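# Snap front panel onto computer tower with two arms

## Task

Mount the front panel on the tower's front face with its top edge upward, pushing it in until each of the four pegs has snapped into its hole; at the end the panel's door must be closed and the tower must be upright.

## Robot and tools

Robot: two arms, left_arm and right_arm, each with a two-finger gripper and a wrist camera (cam_left_wrist, cam_right_wrist, both 896x504). The scene frame has its origin on the table surface halfway between the nominal bases, +z up, +x out over the table, and left_arm on the +y side; arm names do not match image sides. Calibrated bases in the scene frame: left_arm at (+0.012, +0.244, +0.041) m with quat_wxyz (+1.000, 0, 0, -0.025); right_arm at (+0.022, -0.249, +0.002) m with quat_wxyz (+1.000, 0, 0, +0.005). Every hand pose, target and velocity an arm reports or accepts is in that arm's own base frame, not the scene frame. Fingers point along the gripper's +z and open along its y. end_effector_position is the pinch point between the pads, roughly 1 cm short of the fingertips.

Row layout (used by every moving tool): 16 numbers, first left_arm then right_arm, each as x, y, z (metres, absolute position in that arm's base frame), qw, qx, qy, qz (absolute orientation, w first, same frame), opening. Opening runs from -1 (closed) to +1 (fully open, 0.094 m); it is an absolute command, not a change. Both arms must always be filled in. To keep an arm still, resend its last reported full pose and its current opening each call; to keep an orientation, repeat the same quaternion rather than copying a drifted reading. Writing 0 as an opening is a real command.

execute_actions(actions, cameras): actions is a list of actions; each action is up to 15 rows, one per 1/30 s step, with the last row held to fill 15 steps. Any target more than 0.6 m from the gripper's current position along any of its axes gets the action rejected for both arms; a malformed action, or a first action failing that check, rejects the call. An empty list just reports state and images. cameras picks images: omitted, null or ["all"] gives all, [] gives none; unknown names invalidate the call.

move(target, speed, blend, opening_speed, blocking, cameras): drives each gripper in a straight line from its Hand target to a row (or through a list of up to 15 rows, capped at 10 s total). speed is m/s, 0.002 to 4.3, default 0.25 (rotation up to twice that in rad/s), one value or one per target. blend in metres rounds corners of a list. opening_speed is the rate of opening change per second on the -1..+1 scale, at least 0.2; use a low value to close gently. blocking=false returns after about 0.5 s while motion continues; a new move takes over from the current point. Paths do not avoid obstacles or the other arm; avoid passing near an arm's own base. Faster moves lag, overshoot and hit harder; aiming far past contact pushes harder. The result adds a move: line such as done, off_target, moving, held or fault, plus limits (paced = pose clipped, held = steps withheld). Done means within 10 mm and 2 degrees; it says nothing about contact.

wait(seconds 0 to 10, cameras): lets time pass holding commands; a running move continues. stop(cameras): brakes the running move. zoom_image(camera, region=[x0,y0,x1,y1] in pixels, max 504x504): closer look at the latest image of a wrist camera. read_manual(section="licences"): licence text only. finished_scene(scene): ends the scene permanently; call it only when the panel is fully seated and stays so without the robot.

Control notes: each step the commanded orientation is clipped to within 40 degrees of the measured one, and one action may fall short; each result's Hand target line shows where the arm is actually heading, so send the remainder next. Friction and weight can leave a gripper a centimetre or more off in free air without any contact. Reported poses can be off by a few centimetres, more at long reach.

Result lines: Joint positions (last value per arm is finger opening in metres), Joint velocities (may read within noise or be omitted), Joint torques (drive output including gravity, per-unit offset and scale; values 3 and 4 wrap at ±28 N m), grip_measured (opening on the command scale, reads up to about 2.7 mm wide when empty and a few mm narrower than a squeezed part), grip_effort_nm (motor effort, negative closing, not pad force), Tool commands, motor temperatures, and step-wise end_effector_position for execute_actions. Fingers reach full force about 0.05 below the first-touch reading; release by commanding well above grip_measured.

Avoid: dropping the panel or letting go of it while moving, slamming or hard pushes, knocking the tower over or off the table, and any collision or squeeze between the two arms (grippers can hit each other without the clearance check intervening). Watch motor heat: holding loads, stretched arms or pushing at unreachable poses heat motors; a MOTOR HOT line appears near 85 °C and at 100 °C that arm goes limp for 30 to 60 s or more. A stray push may occasionally nudge loose objects.

Each tool is called after "Request:" as name([rows], argument=value, ...), one row to a line, values as JSON.

## Session

Success. Scene 2.

Request:
execute_actions(actions=[])

Scene clock: 0.00 s.
left_arm: end_effector_position=(+0.6897, +0.0283, +0.2094) grip_measured=+1.000 grip_effort_nm=n/a end_effector_quat_wxyz=(+0.555, -0.269, +0.782, -0.094) | right_arm: end_effector_position=(+0.1218, +0.2673, +0.2503) grip_measured=+1.000 grip_effort_nm=n/a end_effector_quat_wxyz=(+0.026, +0.793, -0.607, +0.042)
Joint positions: left_arm=[0.005 1.696 1.151 0.165 -0.148 -0.557 0.094] | right_arm=[1.184 1.151 1.128 -1.62 0.068 -0.649 0.094]
Joint velocities: within noise
Joint torques (N m): no reading
Motor temperatures (°C): left_arm=[24 28 35 26 24 21 24] | right_arm=[22 32 35 22 24 23 24]
Heat: left arm: hottest elbow 35 °C; right arm: hottest elbow 35 °C.
Hand target: left_arm +0.6968, +0.0284, +0.2181; +0.563, -0.268, +0.776, -0.096 | right_arm +0.1243, +0.2733, +0.2611; +0.011, +0.793, -0.607, +0.038
Tool commands: left_gripper/opening=+1.0 right_gripper/opening=+1.0
camera_calibration:
cam_left_wrist: T_world_to_cam=[[0.315373, -0.843711, 0.434387, -0.283461], [-0.608407, -0.531058, -0.589761, 0.597868], [0.728273, -0.0782895, -0.680801, -0.269869], [0, 0, 0, 1]] pos_world=[0.649681, 0.057216, 0.292004]
cam_right_wrist: T_world_to_cam=[[0.965646, 0.258441, 0.0271174, -0.194917], [0.208731, -0.833574, 0.511454, 0.108748], [0.154785, -0.488224, -0.858882, 0.413621], [0, 0, 0, 1]] pos_world=[0.101499, 0.342964, 0.304918]

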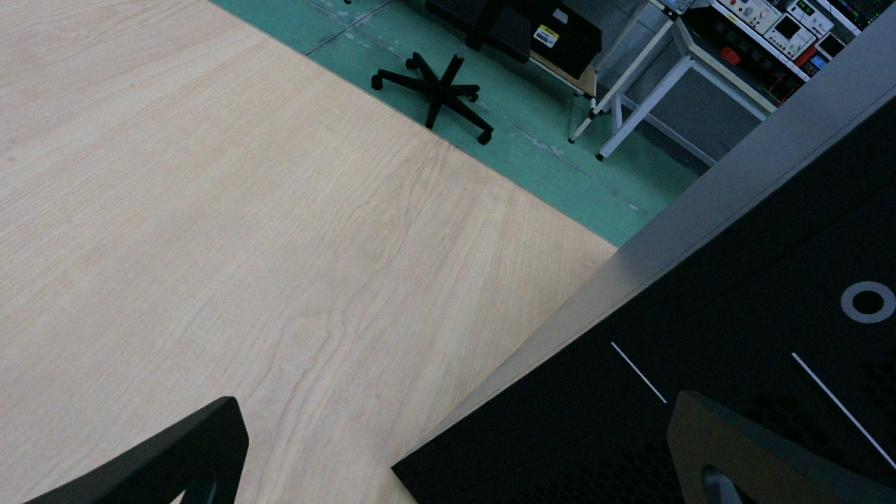

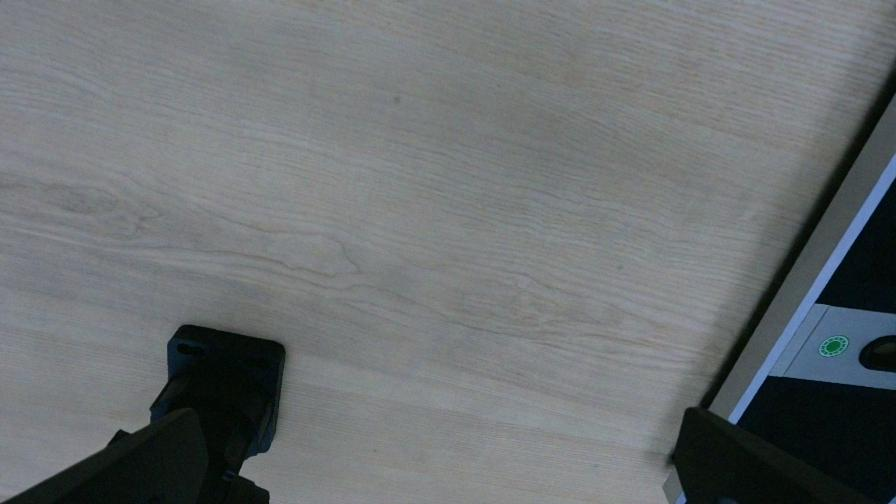

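Request:
move([
  [0.55,0.08,0.35,0.563,-0.2,0.776,-0.05,1,0.16,0.25,0.40,0.0,0.793,-0.607,0.0,1],
  [0.42,0.10,0.45,0.55,0.2,0.8,-0.2,1,0.3,0.02,0.45,0.3,0.4,0.8,0.3,1],
], speed=0.25)

Scene clock: 14.53 s.
left_arm: end_effector_position=(+0.4145, +0.0933, +0.4322) grip_measured=+1.000 grip_effort_nm=-0.037 end_effector_quat_wxyz=(+0.535, +0.189, +0.796, -0.210) | right_arm: end_effector_position=(+0.2997, +0.0228, +0.4450) grip_measured=+1.000 grip_effort_nm=0.007 end_effector_quat_wxyz=(+0.293, +0.398, +0.816, +0.299)
Joint positions: left_arm=[0.584 1.084 1.203 -0.889 1.062 0.564 0.094] | right_arm=[-0.116 0.729 1.203 -1.236 -0.343 0.941 0.094]
Joint torques (N m): left_arm=[0.97 -4.31 12.48 1.39 0.61 0.16] | right_arm=[-2.08 -2.67 9.47 1.81 0 0]
Heat: left arm: hottest elbow 37 °C; right arm: hottest elbow 37 °C.
Hand target: left_arm +0.4193, +0.0996, +0.4496; +0.544, +0.198, +0.791, -0.198 | right_arm +0.2999, +0.0200, +0.4501; +0.303, +0.404, +0.808, +0.303
Off the commanded pose: left_arm 0.020 m, 2 deg | right_arm 0.006 m, 2 deg.
move: off_target (left_arm)
cam_left_wrist: T_world_to_cam=[[-0.528241, -0.840619, 0.119669, 0.246742], [-0.644147, 0.304914, -0.7015, 0.581378], [0.553206, -0.447646, -0.70255, 0.203771], [0, 0, 0, 1]] pos_world=[0.392104, 0.121363, 0.521468]
cam_right_wrist: T_world_to_cam=[[-0.490206, -0.502709, -0.712027, 0.473869], [-0.760617, 0.645649, 0.0678149, 0.222445], [0.425628, 0.574823, -0.69887, 0.257307], [0, 0, 0, 1]] pos_world=[0.291972, -0.0533095, 0.502146]

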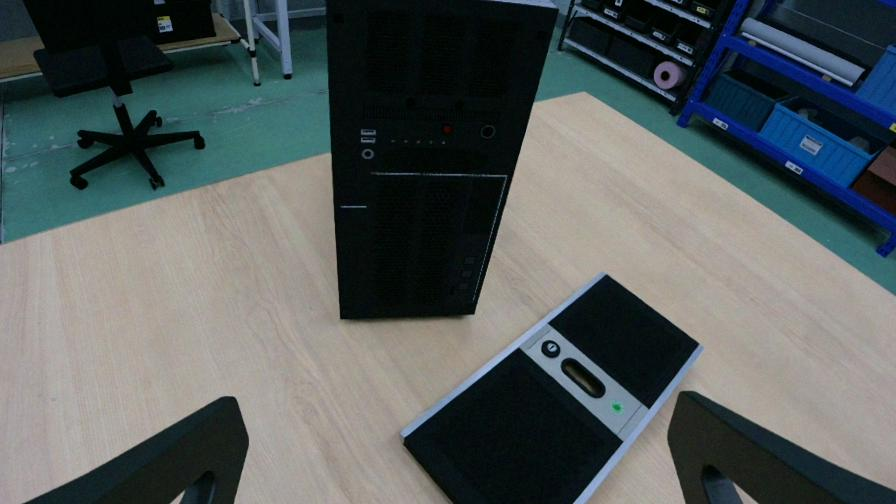

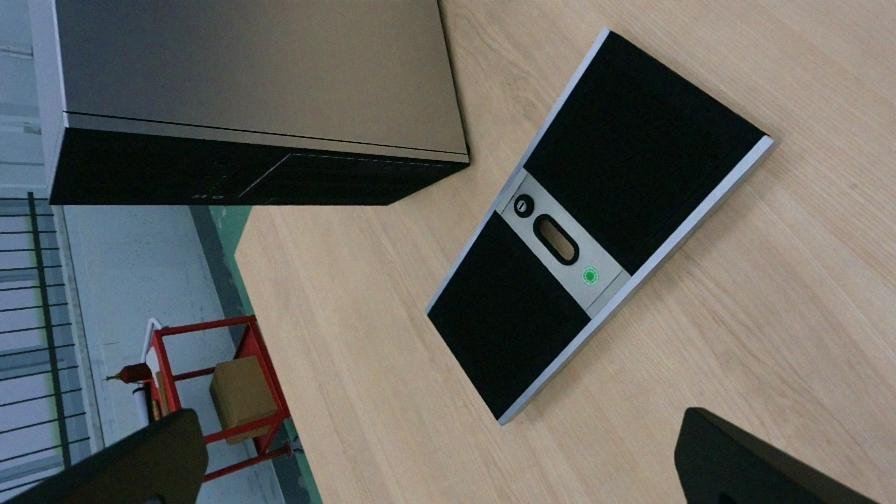

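Request:
move([
  [0.42,0.1,0.45,0.544,0.198,0.791,-0.198,1,0.30,0.15,0.30,0.3346,0.5795,0.6436,0.3716,-0.1],
  [0.42,0.1,0.45,0.544,0.198,0.791,-0.198,1,0.30,0.18,0.12,0.3346,0.5795,0.6436,0.3716,-0.1],
], speed=0.2)

Scene clock: 73.20 s.
left_arm: end_effector_position=(+0.4146, +0.0933, +0.4323) grip_measured=+1.000 grip_effort_nm=-0.027 end_effector_quat_wxyz=(+0.535, +0.190, +0.796, -0.210) | right_arm: end_effector_position=(+0.3004, +0.1751, +0.1193) grip_measured=-0.098 grip_effort_nm=-0.100 end_effector_quat_wxyz=(+0.337, +0.580, +0.646, +0.364)
Joint positions: left_arm=[0.584 1.085 1.203 -0.889 1.063 0.565 0.094] | right_arm=[0.815 0.946 0.316 -0.035 0.606 1.976 0.042]
Joint torques (N m): left_arm=[0.44 -4.07 12.49 1.25 0.58 0.12] | right_arm=[-0.67 -3.31 8.47 1.73 0.45 -0.02]
Motor temperatures (°C): left_arm=[24 28 43 26 25 21 24] | right_arm=[22 31 38 22 24 23 24]
Heat: left arm: hottest elbow 43 °C; right arm: hottest elbow 38 °C.
Hand target: left_arm +0.4193, +0.0997, +0.4496; +0.544, +0.198, +0.791, -0.198 | right_arm +0.2999, +0.1799, +0.1200; +0.334, +0.580, +0.644, +0.371
Off the commanded pose: left_arm 0.020 m, 2 deg | right_arm 0.005 m, 1 deg.
move: off_target (left_arm)
cam_left_wrist: T_world_to_cam=[[-0.529124, -0.840192, 0.118766, 0.247547], [-0.643186, 0.305827, -0.701984, 0.581276], [0.55348, -0.447825, -0.70222, 0.203528], [0, 0, 0, 1]] pos_world=[0.392203, 0.121363, 0.521568]
cam_right_wrist: T_world_to_cam=[[-0.518778, -0.0581282, -0.85293, 0.266366], [-0.448146, 0.868113, 0.213413, -0.00342138], [0.728035, 0.492951, -0.476408, -0.161144], [0, 0, 0, 1]] pos_world=[0.25397, 0.0978895, 0.151151]

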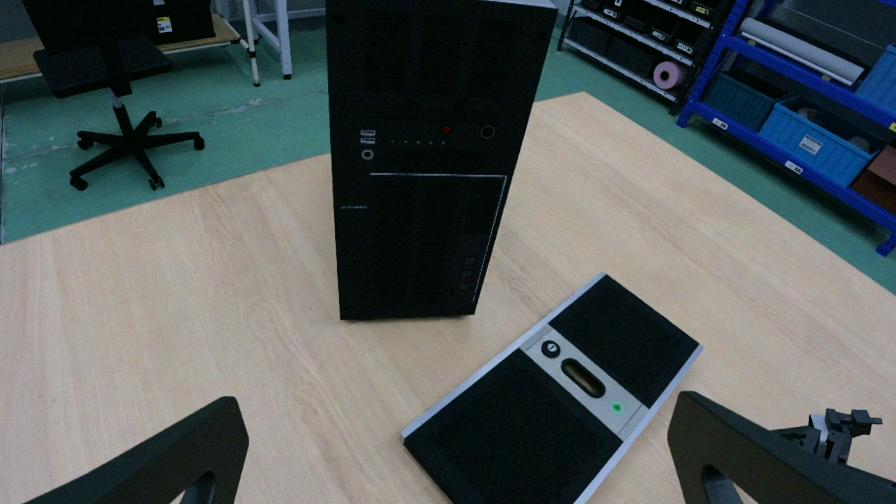

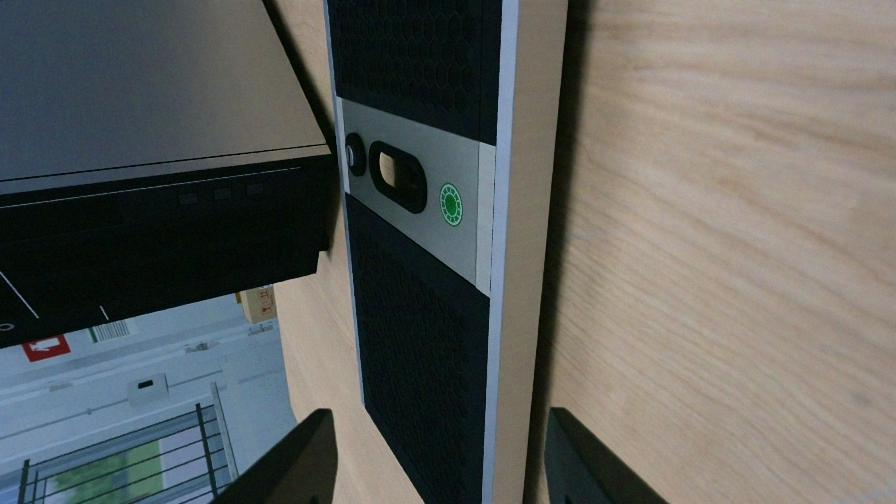

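Request:
move(target=[0.42,0.1,0.45,0.544,0.198,0.791,-0.198,1,0.350,0.188,0.032,0.3346,0.5795,0.6436,0.3716,-0.22], speed=0.1, cameras=["cam_right_wrist"])

Scene clock: 85.50 s.
left_arm: end_effector_position=(+0.4146, +0.0933, +0.4323) grip_measured=+1.000 grip_effort_nm=-0.042 end_effector_quat_wxyz=(+0.535, +0.190, +0.796, -0.210) | right_arm: end_effector_position=(+0.3408, +0.1865, +0.0272) grip_measured=-0.218 grip_effort_nm=-0.100 end_effector_quat_wxyz=(+0.329, +0.581, +0.649, +0.365)
Joint positions: left_arm=[0.584 1.085 1.203 -0.889 1.063 0.565 0.094] | right_arm=[0.722 1.48 0.296 0.548 0.517 1.918 0.037]
Joint torques (N m): left_arm=[0.62 -4.42 12.45 1.31 0.61 0.14] | right_arm=[-2.26 -6.95 5.97 2 0.16 -0.28]
Heat: left arm: hottest elbow 44 °C; right arm: hottest elbow 38 °C.
Hand target: left_arm +0.4193, +0.0997, +0.4496; +0.544, +0.198, +0.791, -0.198 | right_arm +0.3498, +0.1879, +0.0321; +0.335, +0.580, +0.644, +0.371
Off the commanded pose: left_arm 0.020 m, 2 deg | right_arm 0.010 m, 1 deg.
move: off_target (left_arm)
cam_right_wrist: T_world_to_cam=[[-0.52824, -0.0534433, -0.847412, 0.21161], [-0.452451, 0.862241, 0.227659, 0.0265566], [0.718506, 0.503671, -0.47965, -0.23881], [0, 0, 0, 1]] pos_world=[0.295383, 0.108692, 0.0587299]

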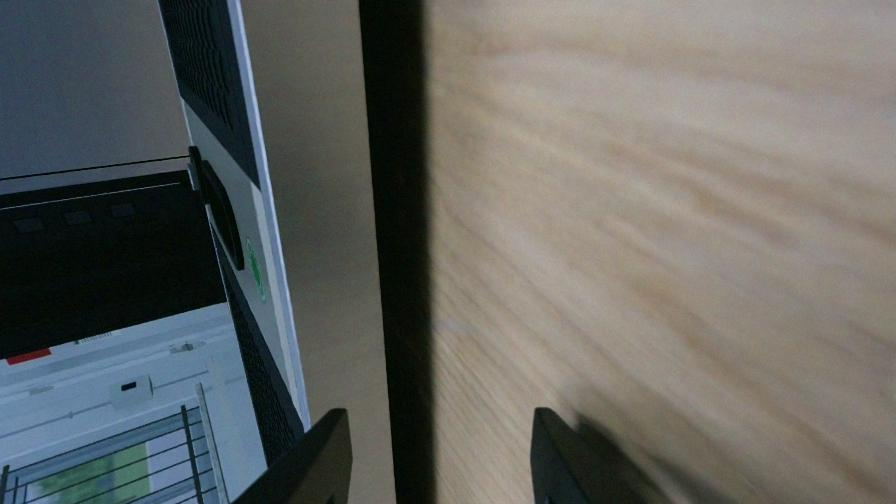

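Request:
move(target=[0.42,0.1,0.45,0.544,0.198,0.791,-0.198,1,0.39,0.191,0.033,0.3346,0.5795,0.6436,0.3716,-0.20], speed=0.06, cameras=["cam_right_wrist"])

Scene clock: 98.20 s.
left_arm: end_effector_position=(+0.4146, +0.0933, +0.4323) grip_measured=+1.000 grip_effort_nm=-0.027 end_effector_quat_wxyz=(+0.535, +0.190, +0.796, -0.209) | right_arm: end_effector_position=(+0.3724, +0.1847, +0.0229) grip_measured=-0.202 grip_effort_nm=0.125 end_effector_quat_wxyz=(+0.327, +0.582, +0.652, +0.358)
Joint positions: left_arm=[0.584 1.085 1.203 -0.889 1.063 0.566 0.094] | right_arm=[0.643 1.542 0.361 0.551 0.453 1.868 0.037]
Joint torques (N m): left_arm=[0.85 -4.19 12.44 1.33 0.6 0.16] | right_arm=[-2.43 -7.36 7.91 1.85 0.09 -0.25]
Heat: left arm: hottest elbow 44 °C; right arm: hottest elbow 38 °C.
Hand target: left_arm +0.4193, +0.0997, +0.4496; +0.544, +0.198, +0.791, -0.198 | right_arm +0.3892, +0.1905, +0.0335; +0.335, +0.580, +0.644, +0.371
Off the commanded pose: left_arm 0.020 m, 2 deg | right_arm 0.021 m, 2 deg.
move: off_target (left_arm, right_arm)
cam_right_wrist: T_world_to_cam=[[-0.540648, -0.0609582, -0.839037, 0.23032], [-0.448356, 0.864793, 0.226077, 0.0415037], [0.711812, 0.498415, -0.49488, -0.258712], [0, 0, 0, 1]] pos_world=[0.327285, 0.107094, 0.0558323]

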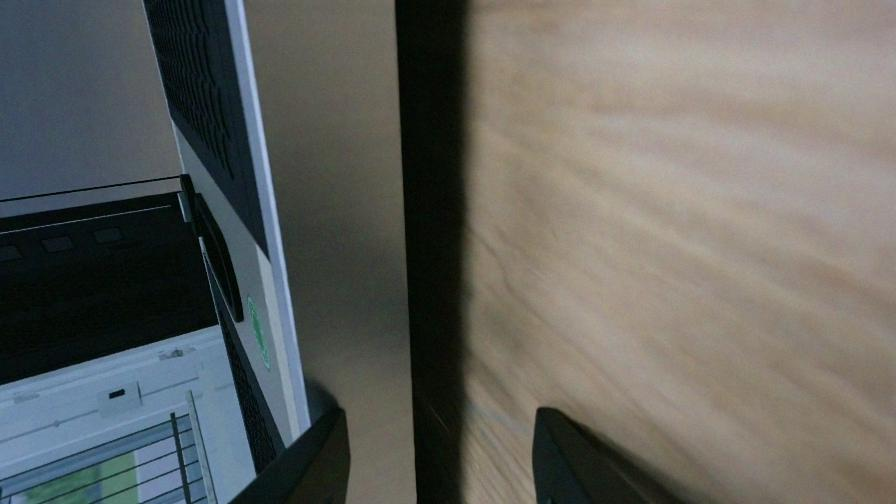

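Request:
move([
  [0.42,0.1,0.45,0.544,0.198,0.791,-0.198,1,0.37,0.189,0.045,0.3346,0.5795,0.6436,0.3716,-0.20],
  [0.42,0.1,0.45,0.544,0.198,0.791,-0.198,1,0.39,0.191,0.042,0.3346,0.5795,0.6436,0.3716,-0.20],
], speed=0.06, cameras=["cam_right_wrist"])

Scene clock: 104.87 s.
left_arm: end_effector_position=(+0.4146, +0.0933, +0.4323) grip_measured=+1.000 grip_effort_nm=-0.032 end_effector_quat_wxyz=(+0.535, +0.190, +0.796, -0.209) | right_arm: end_effector_position=(+0.3748, +0.1864, +0.0335) grip_measured=-0.202 grip_effort_nm=0.129 end_effector_quat_wxyz=(+0.328, +0.581, +0.649, +0.364)
Joint positions: left_arm=[0.584 1.085 1.203 -0.889 1.063 0.566 0.094] | right_arm=[0.643 1.508 0.367 0.526 0.451 1.867 0.037]
Joint torques (N m): left_arm=[0.79 -4.31 12.48 1.32 0.6 0.14] | right_arm=[-2.2 -7.65 8.23 1.21 0.14 -0.26]
Heat: left arm: hottest elbow 45 °C; right arm: hottest elbow 38 °C.
Hand target: left_arm +0.4193, +0.0997, +0.4496; +0.544, +0.198, +0.791, -0.198 | right_arm +0.3895, +0.1906, +0.0424; +0.335, +0.580, +0.643, +0.372
Off the commanded pose: left_arm 0.020 m, 2 deg | right_arm 0.018 m, 1 deg.
move: off_target (left_arm, right_arm)
cam_right_wrist: T_world_to_cam=[[-0.530705, -0.054032, -0.845833, 0.235893], [-0.451978, 0.862265, 0.228505, 0.040465], [0.716986, 0.503567, -0.482029, -0.259426], [0, 0, 0, 1]] pos_world=[0.329484, 0.108493, 0.0652287]

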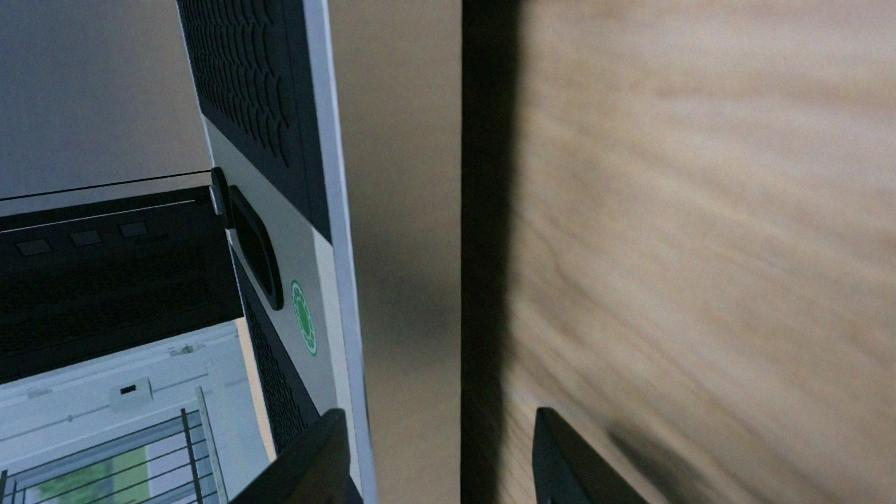

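Request:
move(target=[0.42,0.1,0.45,0.544,0.198,0.791,-0.198,1,0.413,0.193,0.041,0.3346,0.5795,0.6436,0.3716,-0.20], speed=0.06, cameras=["cam_right_wrist"])

Scene clock: 120.33 s.
left_arm: end_effector_position=(+0.4146, +0.0933, +0.4323) grip_measured=+1.000 grip_effort_nm=-0.032 end_effector_quat_wxyz=(+0.535, +0.190, +0.796, -0.209) | right_arm: end_effector_position=(+0.3969, +0.1886, +0.0323) grip_measured=-0.202 grip_effort_nm=0.129 end_effector_quat_wxyz=(+0.328, +0.582, +0.649, +0.363)
Joint positions: left_arm=[0.584 1.085 1.203 -0.889 1.063 0.566 0.094] | right_arm=[0.605 1.552 0.418 0.526 0.42 1.845 0.037]
Joint torques (N m): left_arm=[0.85 -4.31 12.45 1.37 0.59 0.14] | right_arm=[-2.49 -8.59 8.38 1.24 0.12 -0.21]
Heat: left arm: hottest elbow 45 °C; right arm: hottest elbow 38 °C.
Hand target: left_arm +0.4193, +0.0997, +0.4496; +0.544, +0.198, +0.791, -0.198 | right_arm +0.4124, +0.1926, +0.0414; +0.335, +0.579, +0.644, +0.371
Off the commanded pose: left_arm 0.020 m, 2 deg | right_arm 0.019 m, 1 deg.
move: off_target (left_arm, right_arm)
cam_right_wrist: T_world_to_cam=[[-0.533106, -0.0537899, -0.844337, 0.24762], [-0.450464, 0.862806, 0.229452, 0.0480462], [0.716157, 0.502665, -0.484198, -0.276381], [0, 0, 0, 1]] pos_world=[0.351583, 0.110792, 0.0642272]

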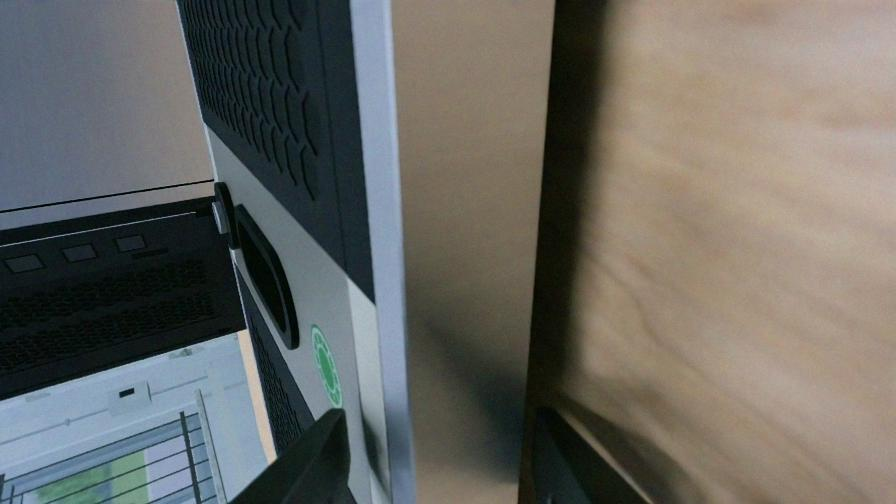

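Request:
move(target=[0.42,0.1,0.45,0.544,0.198,0.791,-0.198,1,0.425,0.194,0.038,0.3346,0.5795,0.6436,0.3716,-0.20], speed=0.06, cameras=["cam_right_wrist"])

Scene clock: 131.57 s.
left_arm: end_effector_position=(+0.4146, +0.0933, +0.4323) grip_measured=+1.000 grip_effort_nm=-0.037 end_effector_quat_wxyz=(+0.535, +0.190, +0.796, -0.209) | right_arm: end_effector_position=(+0.4080, +0.1900, +0.0300) grip_measured=-0.202 grip_effort_nm=0.115 end_effector_quat_wxyz=(+0.327, +0.582, +0.651, +0.362)
Joint positions: left_arm=[0.584 1.085 1.203 -0.889 1.063 0.566 0.094] | right_arm=[0.588 1.579 0.445 0.526 0.407 1.834 0.037]
Joint torques (N m): left_arm=[0.91 -4.31 12.56 1.32 0.58 0.13] | right_arm=[-2.14 -8.64 8.23 1.89 0.06 -0.23]
Heat: left arm: hottest elbow 45 °C; right arm: hottest elbow 38 °C.
Hand target: left_arm +0.4193, +0.0997, +0.4496; +0.544, +0.198, +0.791, -0.198 | right_arm +0.4243, +0.1936, +0.0384; +0.335, +0.580, +0.644, +0.371
Off the commanded pose: left_arm 0.020 m, 2 deg | right_arm 0.019 m, 2 deg.
move: off_target (left_arm, right_arm)
cam_right_wrist: T_world_to_cam=[[-0.536013, -0.0562205, -0.842336, 0.253182], [-0.450071, 0.863188, 0.228787, 0.0521982], [0.714231, 0.501743, -0.487983, -0.285038], [0, 0, 0, 1]] pos_world=[0.362784, 0.112193, 0.0622282]

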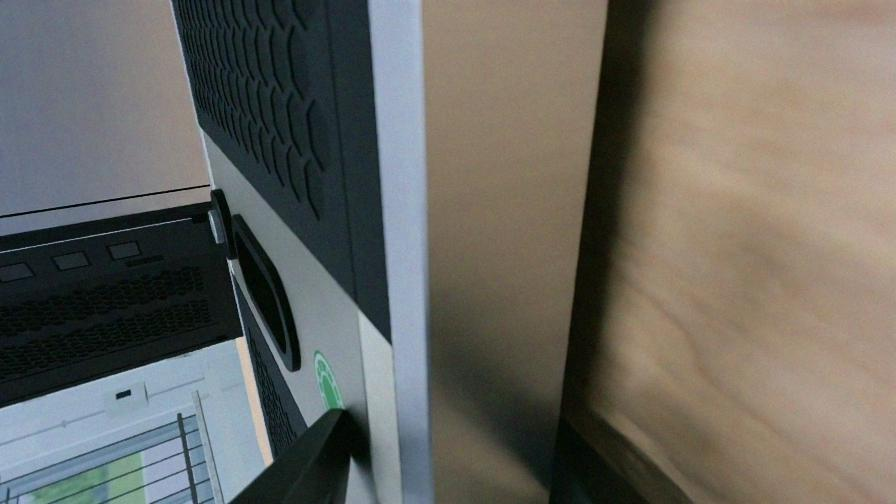

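Request:
move(target=[0.42,0.1,0.45,0.544,0.198,0.791,-0.198,1,0.428,0.194,0.038,0.3346,0.5795,0.6436,0.3716,-0.65], speed=0.06, opening_speed=0.25, cameras=["cam_right_wrist"])

Scene clock: 140.93 s.
left_arm: end_effector_position=(+0.4146, +0.0933, +0.4323) grip_measured=+1.000 grip_effort_nm=-0.032 end_effector_quat_wxyz=(+0.535, +0.190, +0.796, -0.209) | right_arm: end_effector_position=(+0.4214, +0.1960, +0.0437) grip_measured=-0.364 grip_effort_nm=-1.009 end_effector_quat_wxyz=(+0.336, +0.577, +0.641, +0.380)
Joint positions: left_arm=[0.584 1.085 1.203 -0.889 1.063 0.566 0.094] | right_arm=[0.583 1.579 0.469 0.553 0.406 1.821 0.03]
Joint torques (N m): left_arm=[0.79 -4.25 12.51 1.33 0.6 0.16] | right_arm=[-2.2 -8.12 7.12 0.83 -0.11 -0.13]
Heat: left arm: hottest elbow 46 °C; right arm: hottest elbow 38 °C.
Hand target: left_arm +0.4193, +0.0997, +0.4496; +0.544, +0.198, +0.791, -0.198 | right_arm +0.4276, +0.1939, +0.0380; +0.335, +0.580, +0.644, +0.372
Off the commanded pose: left_arm 0.020 m, 2 deg | right_arm 0.009 m, 1 deg.
move: off_target (left_arm)
cam_right_wrist: T_world_to_cam=[[-0.498976, -0.0418397, -0.865605, 0.254947], [-0.460984, 0.858612, 0.224231, 0.0556532], [0.733837, 0.510916, -0.447714, -0.302804], [0, 0, 0, 1]] pos_world=[0.375076, 0.11759, 0.0726346]

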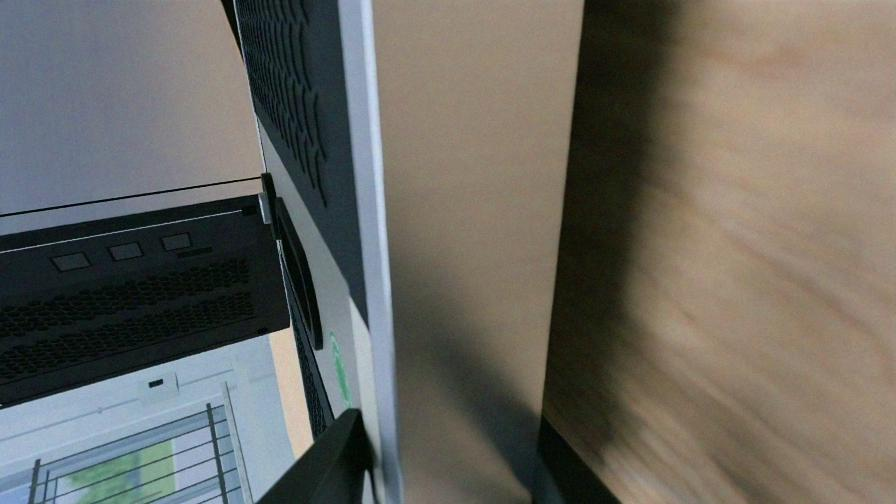

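Request:
move(target=[0.42,0.1,0.45,0.544,0.198,0.791,-0.198,1,0.428,0.196,0.085,0.3346,0.5795,0.6436,0.3716,-0.65], speed=0.05)

Scene clock: 147.30 s.
left_arm: end_effector_position=(+0.4146, +0.0933, +0.4323) grip_measured=+1.000 grip_effort_nm=-0.037 end_effector_quat_wxyz=(+0.535, +0.190, +0.796, -0.209) | right_arm: end_effector_position=(+0.4187, +0.1937, +0.0765) grip_measured=-0.445 grip_effort_nm=-1.013 end_effector_quat_wxyz=(+0.333, +0.578, +0.647, +0.369)
Joint positions: left_arm=[0.584 1.085 1.203 -0.889 1.063 0.566 0.094] | right_arm=[0.582 1.441 0.492 0.366 0.406 1.819 0.026]
Joint torques (N m): left_arm=[0.73 -4.54 12.49 1.39 0.59 0.14] | right_arm=[-1.67 -8.7 8.95 0.4 0.07 -0.14]
Heat: left arm: hottest elbow 46 °C; right arm: hottest elbow 38 °C.
Hand target: left_arm +0.4193, +0.0997, +0.4496; +0.544, +0.198, +0.791, -0.198 | right_arm +0.4277, +0.1959, +0.0852; +0.335, +0.579, +0.644, +0.372
Off the commanded pose: left_arm 0.020 m, 2 deg | right_arm 0.013 m, 1 deg.
move: off_target (left_arm, right_arm)
cam_left_wrist: T_world_to_cam=[[-0.529273, -0.840137, 0.118493, 0.247605], [-0.643042, 0.306097, -0.701999, 0.58116], [0.553505, -0.447745, -0.702251, 0.203536], [0, 0, 0, 1]] pos_world=[0.392103, 0.121262, 0.521568]
cam_right_wrist: T_world_to_cam=[[-0.517485, -0.0556375, -0.853881, 0.291367], [-0.456384, 0.86205, 0.220417, 0.0466771], [0.723825, 0.50376, -0.47149, -0.277554], [0, 0, 0, 1]] pos_world=[0.372981, 0.115794, 0.107641]

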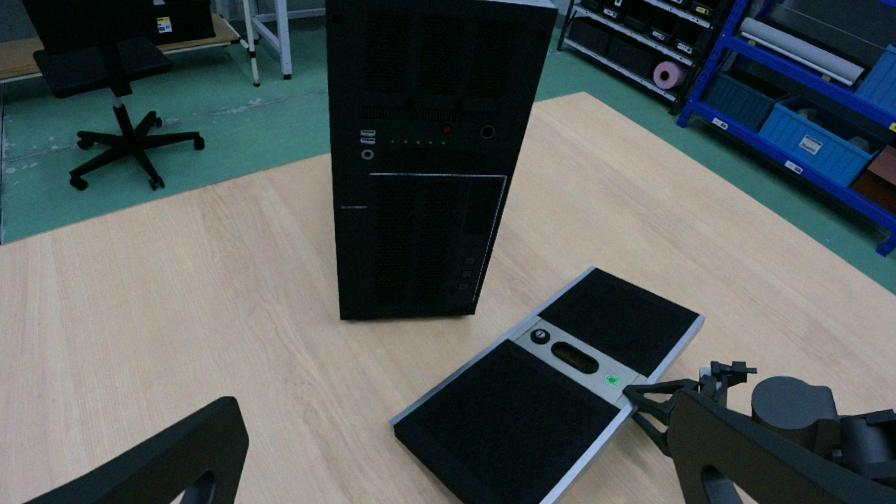

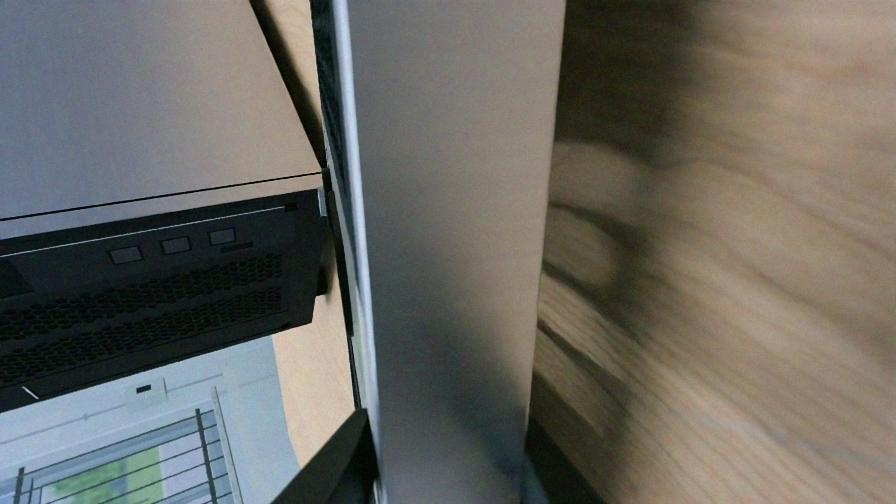

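Request:
move(target=[0.42,0.1,0.45,0.544,0.198,0.791,-0.198,1,0.425,0.196,0.15,0.3346,0.5795,0.6436,0.3716,-0.65], speed=0.05)

Scene clock: 154.93 s.
left_arm: end_effector_position=(+0.4146, +0.0933, +0.4323) grip_measured=+1.000 grip_effort_nm=-0.032 end_effector_quat_wxyz=(+0.535, +0.190, +0.796, -0.209) | right_arm: end_effector_position=(+0.4071, +0.1861, +0.1181) grip_measured=-0.516 grip_effort_nm=-1.018 end_effector_quat_wxyz=(+0.327, +0.582, +0.660, +0.345)
Joint positions: left_arm=[0.584 1.085 1.203 -0.889 1.063 0.566 0.094] | right_arm=[0.582 1.264 0.532 0.092 0.406 1.822 0.023]
Joint torques (N m): left_arm=[0.67 -4.13 12.51 1.31 0.56 0.14] | right_arm=[-1.9 -9.35 12.79 0.83 0.28 -0.12]
Heat: left arm: hottest elbow 46 °C; right arm: hottest elbow 39 °C.
Hand target: left_arm +0.4193, +0.0997, +0.4496; +0.544, +0.198, +0.791, -0.198 | right_arm +0.4234, +0.1952, +0.1504; +0.335, +0.579, +0.644, +0.372
Off the commanded pose: left_arm 0.020 m, 2 deg | right_arm 0.038 m, 4 deg.
move: off_target (left_arm, right_arm)
cam_left_wrist: T_world_to_cam=[[-0.529273, -0.840137, 0.118493, 0.247605], [-0.643042, 0.306097, -0.701999, 0.58116], [0.553505, -0.447745, -0.702251, 0.203536], [0, 0, 0, 1]] pos_world=[0.392103, 0.121262, 0.521568]
cam_right_wrist: T_world_to_cam=[[-0.55761, -0.0796012, -0.826278, 0.337999], [-0.444879, 0.869027, 0.216505, 0.0332799], [0.700824, 0.488319, -0.519991, -0.227753], [0, 0, 0, 1]] pos_world=[0.362891, 0.1092, 0.153646]

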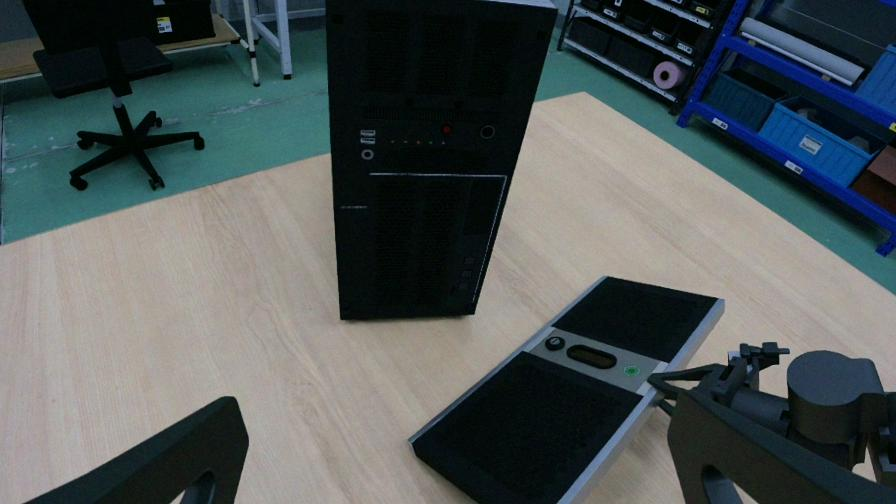

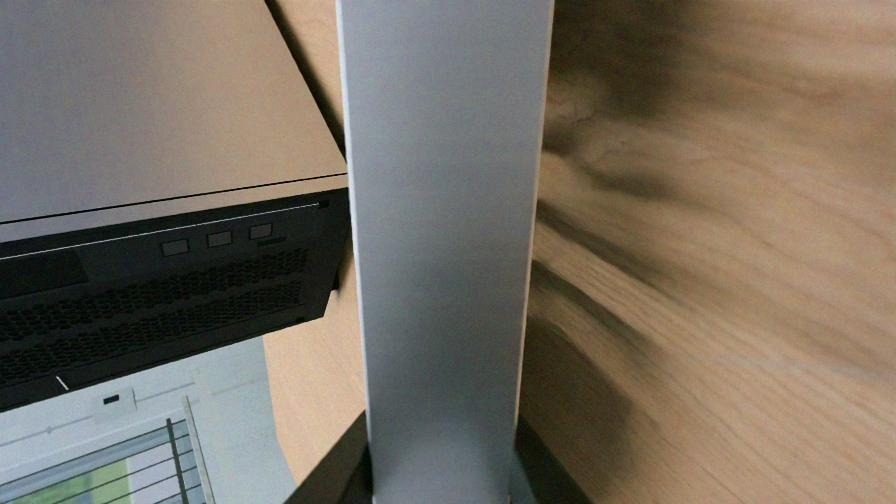

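Request:
move([
  [0.42,0.1,0.45,0.544,0.198,0.791,-0.198,1,0.42,0.13,0.26,0.3346,0.5795,0.6436,0.3716,-0.7],
  [0.42,0.1,0.45,0.544,0.198,0.791,-0.198,1,0.42,0.10,0.44,0.3346,0.5795,0.6436,0.3716,-0.7],
], speed=0.15, blend=0.03)

Scene clock: 194.67 s.
left_arm: end_effector_position=(+0.4146, +0.0933, +0.4323) grip_measured=+1.000 grip_effort_nm=-0.042 end_effector_quat_wxyz=(+0.535, +0.190, +0.796, -0.209) | right_arm: end_effector_position=(+0.4115, +0.1034, +0.3809) grip_measured=-0.525 grip_effort_nm=-1.018 end_effector_quat_wxyz=(+0.307, +0.592, +0.667, +0.332)
Joint positions: left_arm=[0.584 1.085 1.203 -0.889 1.063 0.566 0.094] | right_arm=[0.318 0.931 1.068 -0.781 0.175 1.681 0.022]
Joint torques (N m): left_arm=[0.56 -4.42 12.44 1.29 0.58 0.14] | right_arm=[-2.55 -7.18 18.26 1.65 0.11 -0.21]
Motor temperatures (°C): left_arm=[24 28 47 26 25 21 24] | right_arm=[22 31 46 22 24 23 26]
Heat: left arm: hottest elbow 47 °C; right arm: hottest elbow 46 °C.
Hand target: left_arm +0.4193, +0.0997, +0.4497; +0.544, +0.198, +0.791, -0.198 | right_arm +0.4156, +0.0990, +0.4388; +0.335, +0.579, +0.643, +0.371
Off the commanded pose: left_arm 0.020 m, 2 deg | right_arm 0.060 m, 6 deg.
move: off_target (left_arm, right_arm)
cam_left_wrist: T_world_to_cam=[[-0.529273, -0.840137, 0.118493, 0.247605], [-0.643042, 0.306097, -0.701999, 0.58116], [0.553505, -0.447745, -0.702251, 0.203536], [0, 0, 0, 1]] pos_world=[0.392103, 0.121262, 0.521568]
cam_right_wrist: T_world_to_cam=[[-0.600101, -0.0744648, -0.796451, 0.556587], [-0.433856, 0.866789, 0.245856, 0.0346555], [0.672047, 0.493084, -0.552468, -0.029999], [0, 0, 0, 1]] pos_world=[0.369205, 0.0261992, 0.4182]

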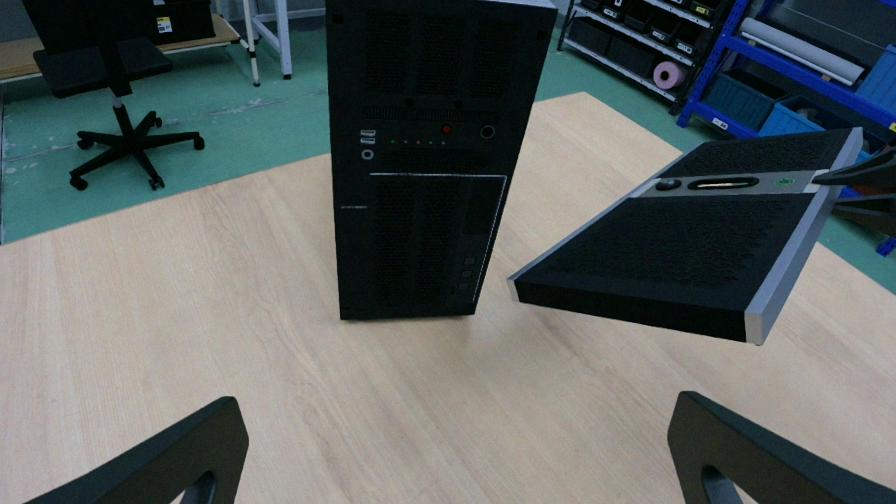

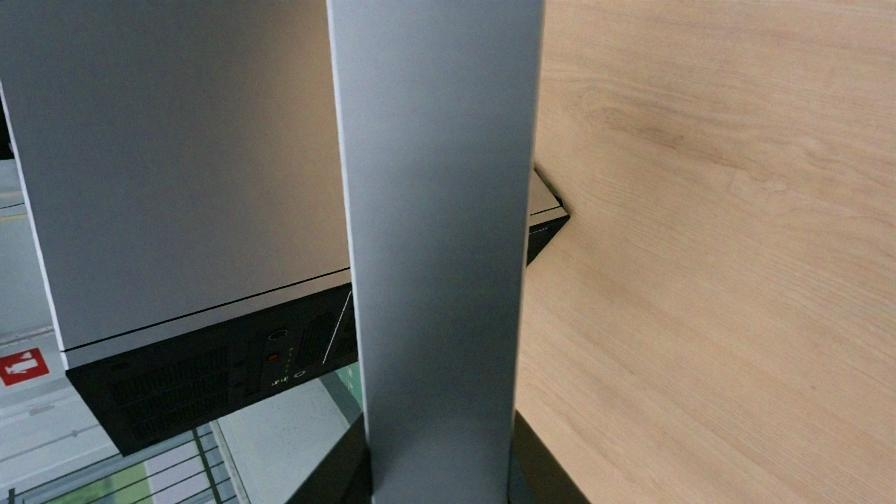

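Request:
move([
  [0.42,0.1,0.45,0.544,0.198,0.791,-0.198,1,0.42,0.09,0.46,0.474,0.083,0.789,0.383,-0.7],
  [0.42,0.1,0.45,0.544,0.198,0.791,-0.198,1,0.44,0.13,0.46,0.609,-0.359,0.609,0.359,-0.7],
], speed=0.2, blend=0.02)

Scene clock: 209.80 s.
left_arm: end_effector_position=(+0.4146, +0.0933, +0.4323) grip_measured=+1.000 grip_effort_nm=-0.037 end_effector_quat_wxyz=(+0.535, +0.190, +0.796, -0.209) | right_arm: end_effector_position=(+0.4382, +0.1356, +0.4274) grip_measured=-0.527 grip_effort_nm=-1.018 end_effector_quat_wxyz=(+0.579, -0.341, +0.635, +0.381)
Joint positions: left_arm=[0.584 1.085 1.203 -0.889 1.063 0.566 0.094] | right_arm=[-0.042 1.085 0.937 0.06 -1.116 0.01 0.022]
Joint torques (N m): left_arm=[0.5 -4.25 12.45 1.28 0.58 0.14] | right_arm=[-2.08 -8.41 14.17 2.25 -0.25 -0.15]
Heat: left arm: hottest elbow 47 °C; right arm: hottest elbow 46 °C.
Hand target: left_arm +0.4192, +0.0997, +0.4497; +0.544, +0.198, +0.791, -0.198 | right_arm +0.4384, +0.1302, +0.4594; +0.609, -0.359, +0.609, +0.359
Off the commanded pose: left_arm 0.020 m, 2 deg | right_arm 0.033 m, 6 deg.
move: off_target (left_arm, right_arm)
cam_left_wrist: T_world_to_cam=[[-0.529273, -0.840137, 0.118493, 0.247605], [-0.643042, 0.306097, -0.701999, 0.58116], [0.553505, -0.447745, -0.702251, 0.203536], [0, 0, 0, 1]] pos_world=[0.392103, 0.121262, 0.521568]
cam_right_wrist: T_world_to_cam=[[0.865847, -0.491453, -0.0937234, -0.274064], [-0.299504, -0.359096, -0.883938, 0.597145], [0.400758, 0.793426, -0.458114, -0.000342505], [0, 0, 0, 1]] pos_world=[0.416282, 0.0800148, 0.501996]

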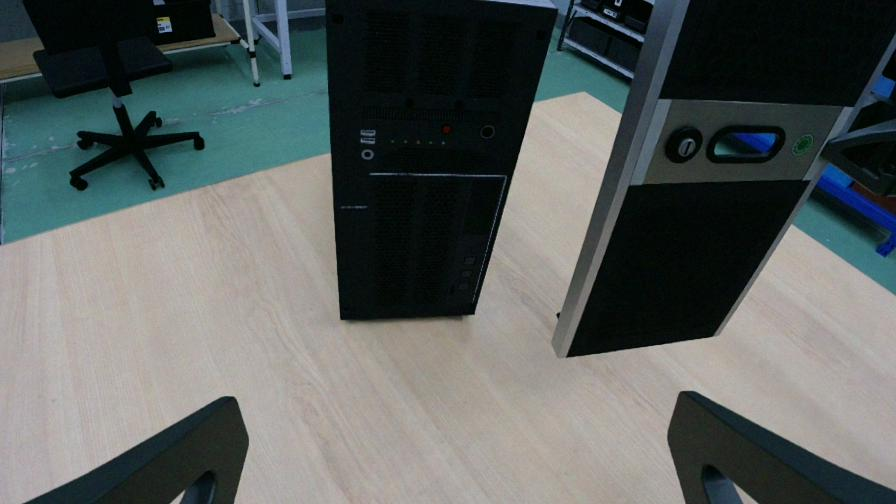

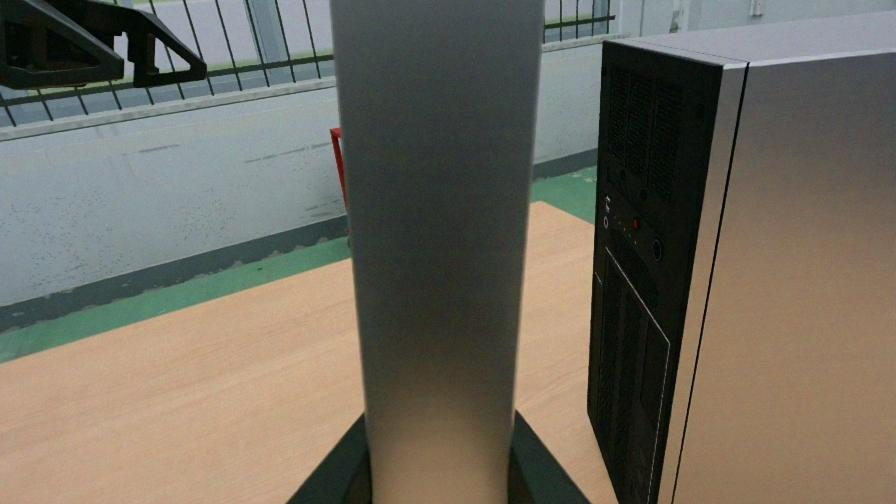

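Request:
move(target=[0.42,0.1,0.45,0.544,0.198,0.791,-0.198,1,0.565,0.335,0.32,0.6345,-0.3783,0.5826,0.3374,-0.7], speed=0.15)

Scene clock: 234.07 s.
left_arm: end_effector_position=(+0.4146, +0.0933, +0.4323) grip_measured=+1.000 grip_effort_nm=-0.046 end_effector_quat_wxyz=(+0.535, +0.190, +0.796, -0.209) | right_arm: end_effector_position=(+0.5488, +0.3219, +0.2614) grip_measured=-0.527 grip_effort_nm=-1.023 end_effector_quat_wxyz=(+0.588, -0.365, +0.633, +0.348)
Joint positions: left_arm=[0.584 1.085 1.203 -0.889 1.063 0.566 0.094] | right_arm=[0.357 1.632 1.003 0.541 -0.698 -0.045 0.022]
Joint torques (N m): left_arm=[0.79 -4.19 12.49 1.28 0.61 0.15] | right_arm=[-0.91 -15.15 15.87 2.96 0.04 -0.15]
Heat: left arm: hottest elbow 47 °C; right arm: hottest elbow 49 °C.
Hand target: left_arm +0.4192, +0.0997, +0.4497; +0.544, +0.198, +0.791, -0.198 | right_arm +0.5594, +0.3323, +0.3196; +0.635, -0.378, +0.583, +0.338
Off the commanded pose: left_arm 0.020 m, 2 deg | right_arm 0.062 m, 8 deg.
move: off_target (left_arm, right_arm)
cam_left_wrist: T_world_to_cam=[[-0.529273, -0.840137, 0.118493, 0.247605], [-0.643042, 0.306097, -0.701999, 0.58116], [0.553505, -0.447745, -0.702251, 0.203536], [0, 0, 0, 1]] pos_world=[0.392103, 0.121262, 0.521568]
cam_right_wrist: T_world_to_cam=[[0.861703, -0.507157, -0.0161219, -0.306817], [-0.257711, -0.410062, -0.874891, 0.54152], [0.437096, 0.758051, -0.484051, -0.270366], [0, 0, 0, 1]] pos_world=[0.522117, 0.271403, 0.337953]

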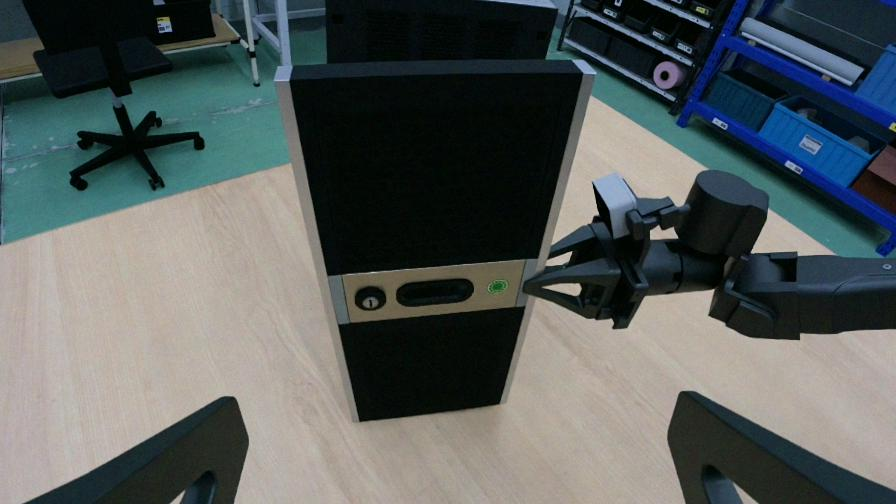

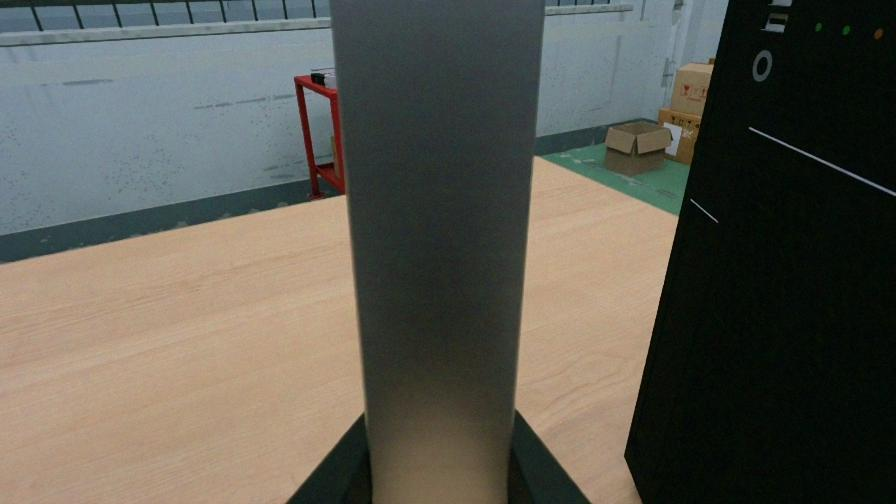

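Request:
move(target=[0.42,0.1,0.45,0.544,0.198,0.791,-0.198,1,0.575,0.335,0.34,0.65,-0.38,0.56,0.345,-0.7], speed=0.1)

Scene clock: 245.30 s.
left_arm: end_effector_position=(+0.4146, +0.0933, +0.4323) grip_measured=+1.000 grip_effort_nm=-0.037 end_effector_quat_wxyz=(+0.535, +0.190, +0.796, -0.209) | right_arm: end_effector_position=(+0.5588, +0.3291, +0.2794) grip_measured=-0.527 grip_effort_nm=-1.018 end_effector_quat_wxyz=(+0.606, -0.376, +0.606, +0.351)
Joint positions: left_arm=[0.584 1.085 1.203 -0.889 1.063 0.566 0.094] | right_arm=[0.357 1.656 1.05 0.583 -0.723 -0.046 0.022]
Joint torques (N m): left_arm=[0.73 -4.66 12.49 1.37 0.58 0.15] | right_arm=[-0.91 -15.09 15.83 2.82 -0.1 0.06]
Motor temperatures (°C): left_arm=[24 27 47 26 25 21 24] | right_arm=[22 32 52 22 24 23 26]
Heat: left arm: hottest elbow 47 °C; right arm: hottest elbow 52 °C.
Hand target: left_arm +0.4192, +0.0997, +0.4497; +0.544, +0.198, +0.791, -0.198 | right_arm +0.5695, +0.3325, +0.3396; +0.650, -0.380, +0.560, +0.345
Off the commanded pose: left_arm 0.020 m, 2 deg | right_arm 0.063 m, 7 deg.
move: off_target (left_arm, right_arm)
cam_left_wrist: T_world_to_cam=[[-0.529273, -0.840137, 0.118493, 0.247605], [-0.643042, 0.306097, -0.701999, 0.58116], [0.553505, -0.447745, -0.702251, 0.203536], [0, 0, 0, 1]] pos_world=[0.392103, 0.121262, 0.521568]
cam_right_wrist: T_world_to_cam=[[0.873791, -0.485686, 0.0244378, -0.336713], [-0.194287, -0.394724, -0.898023, 0.528782], [0.445804, 0.779937, -0.439269, -0.296023], [0, 0, 0, 1]] pos_world=[0.52892, 0.276065, 0.353053]

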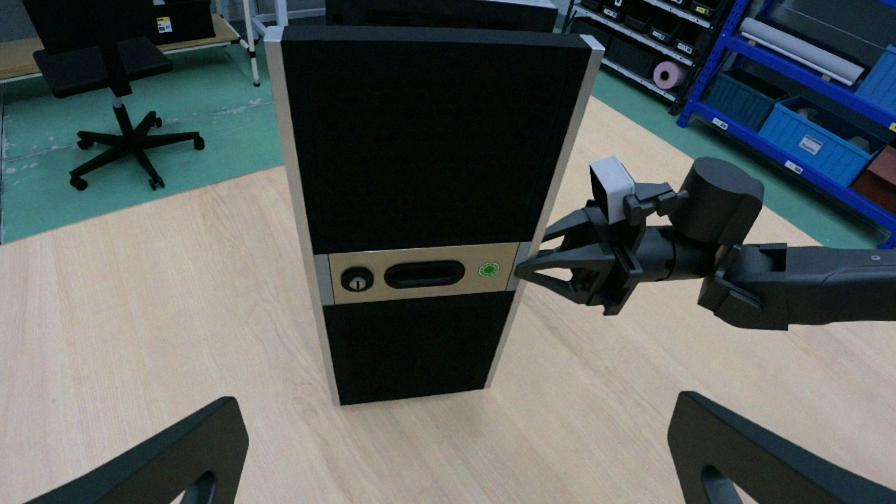

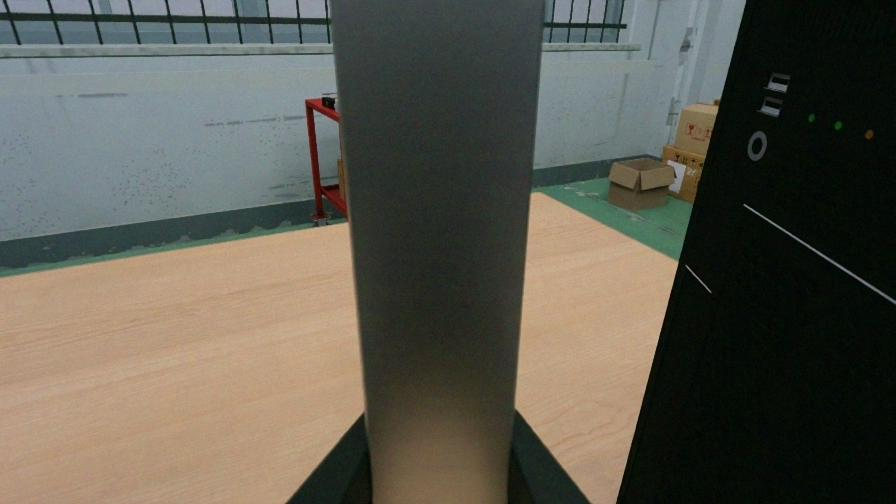

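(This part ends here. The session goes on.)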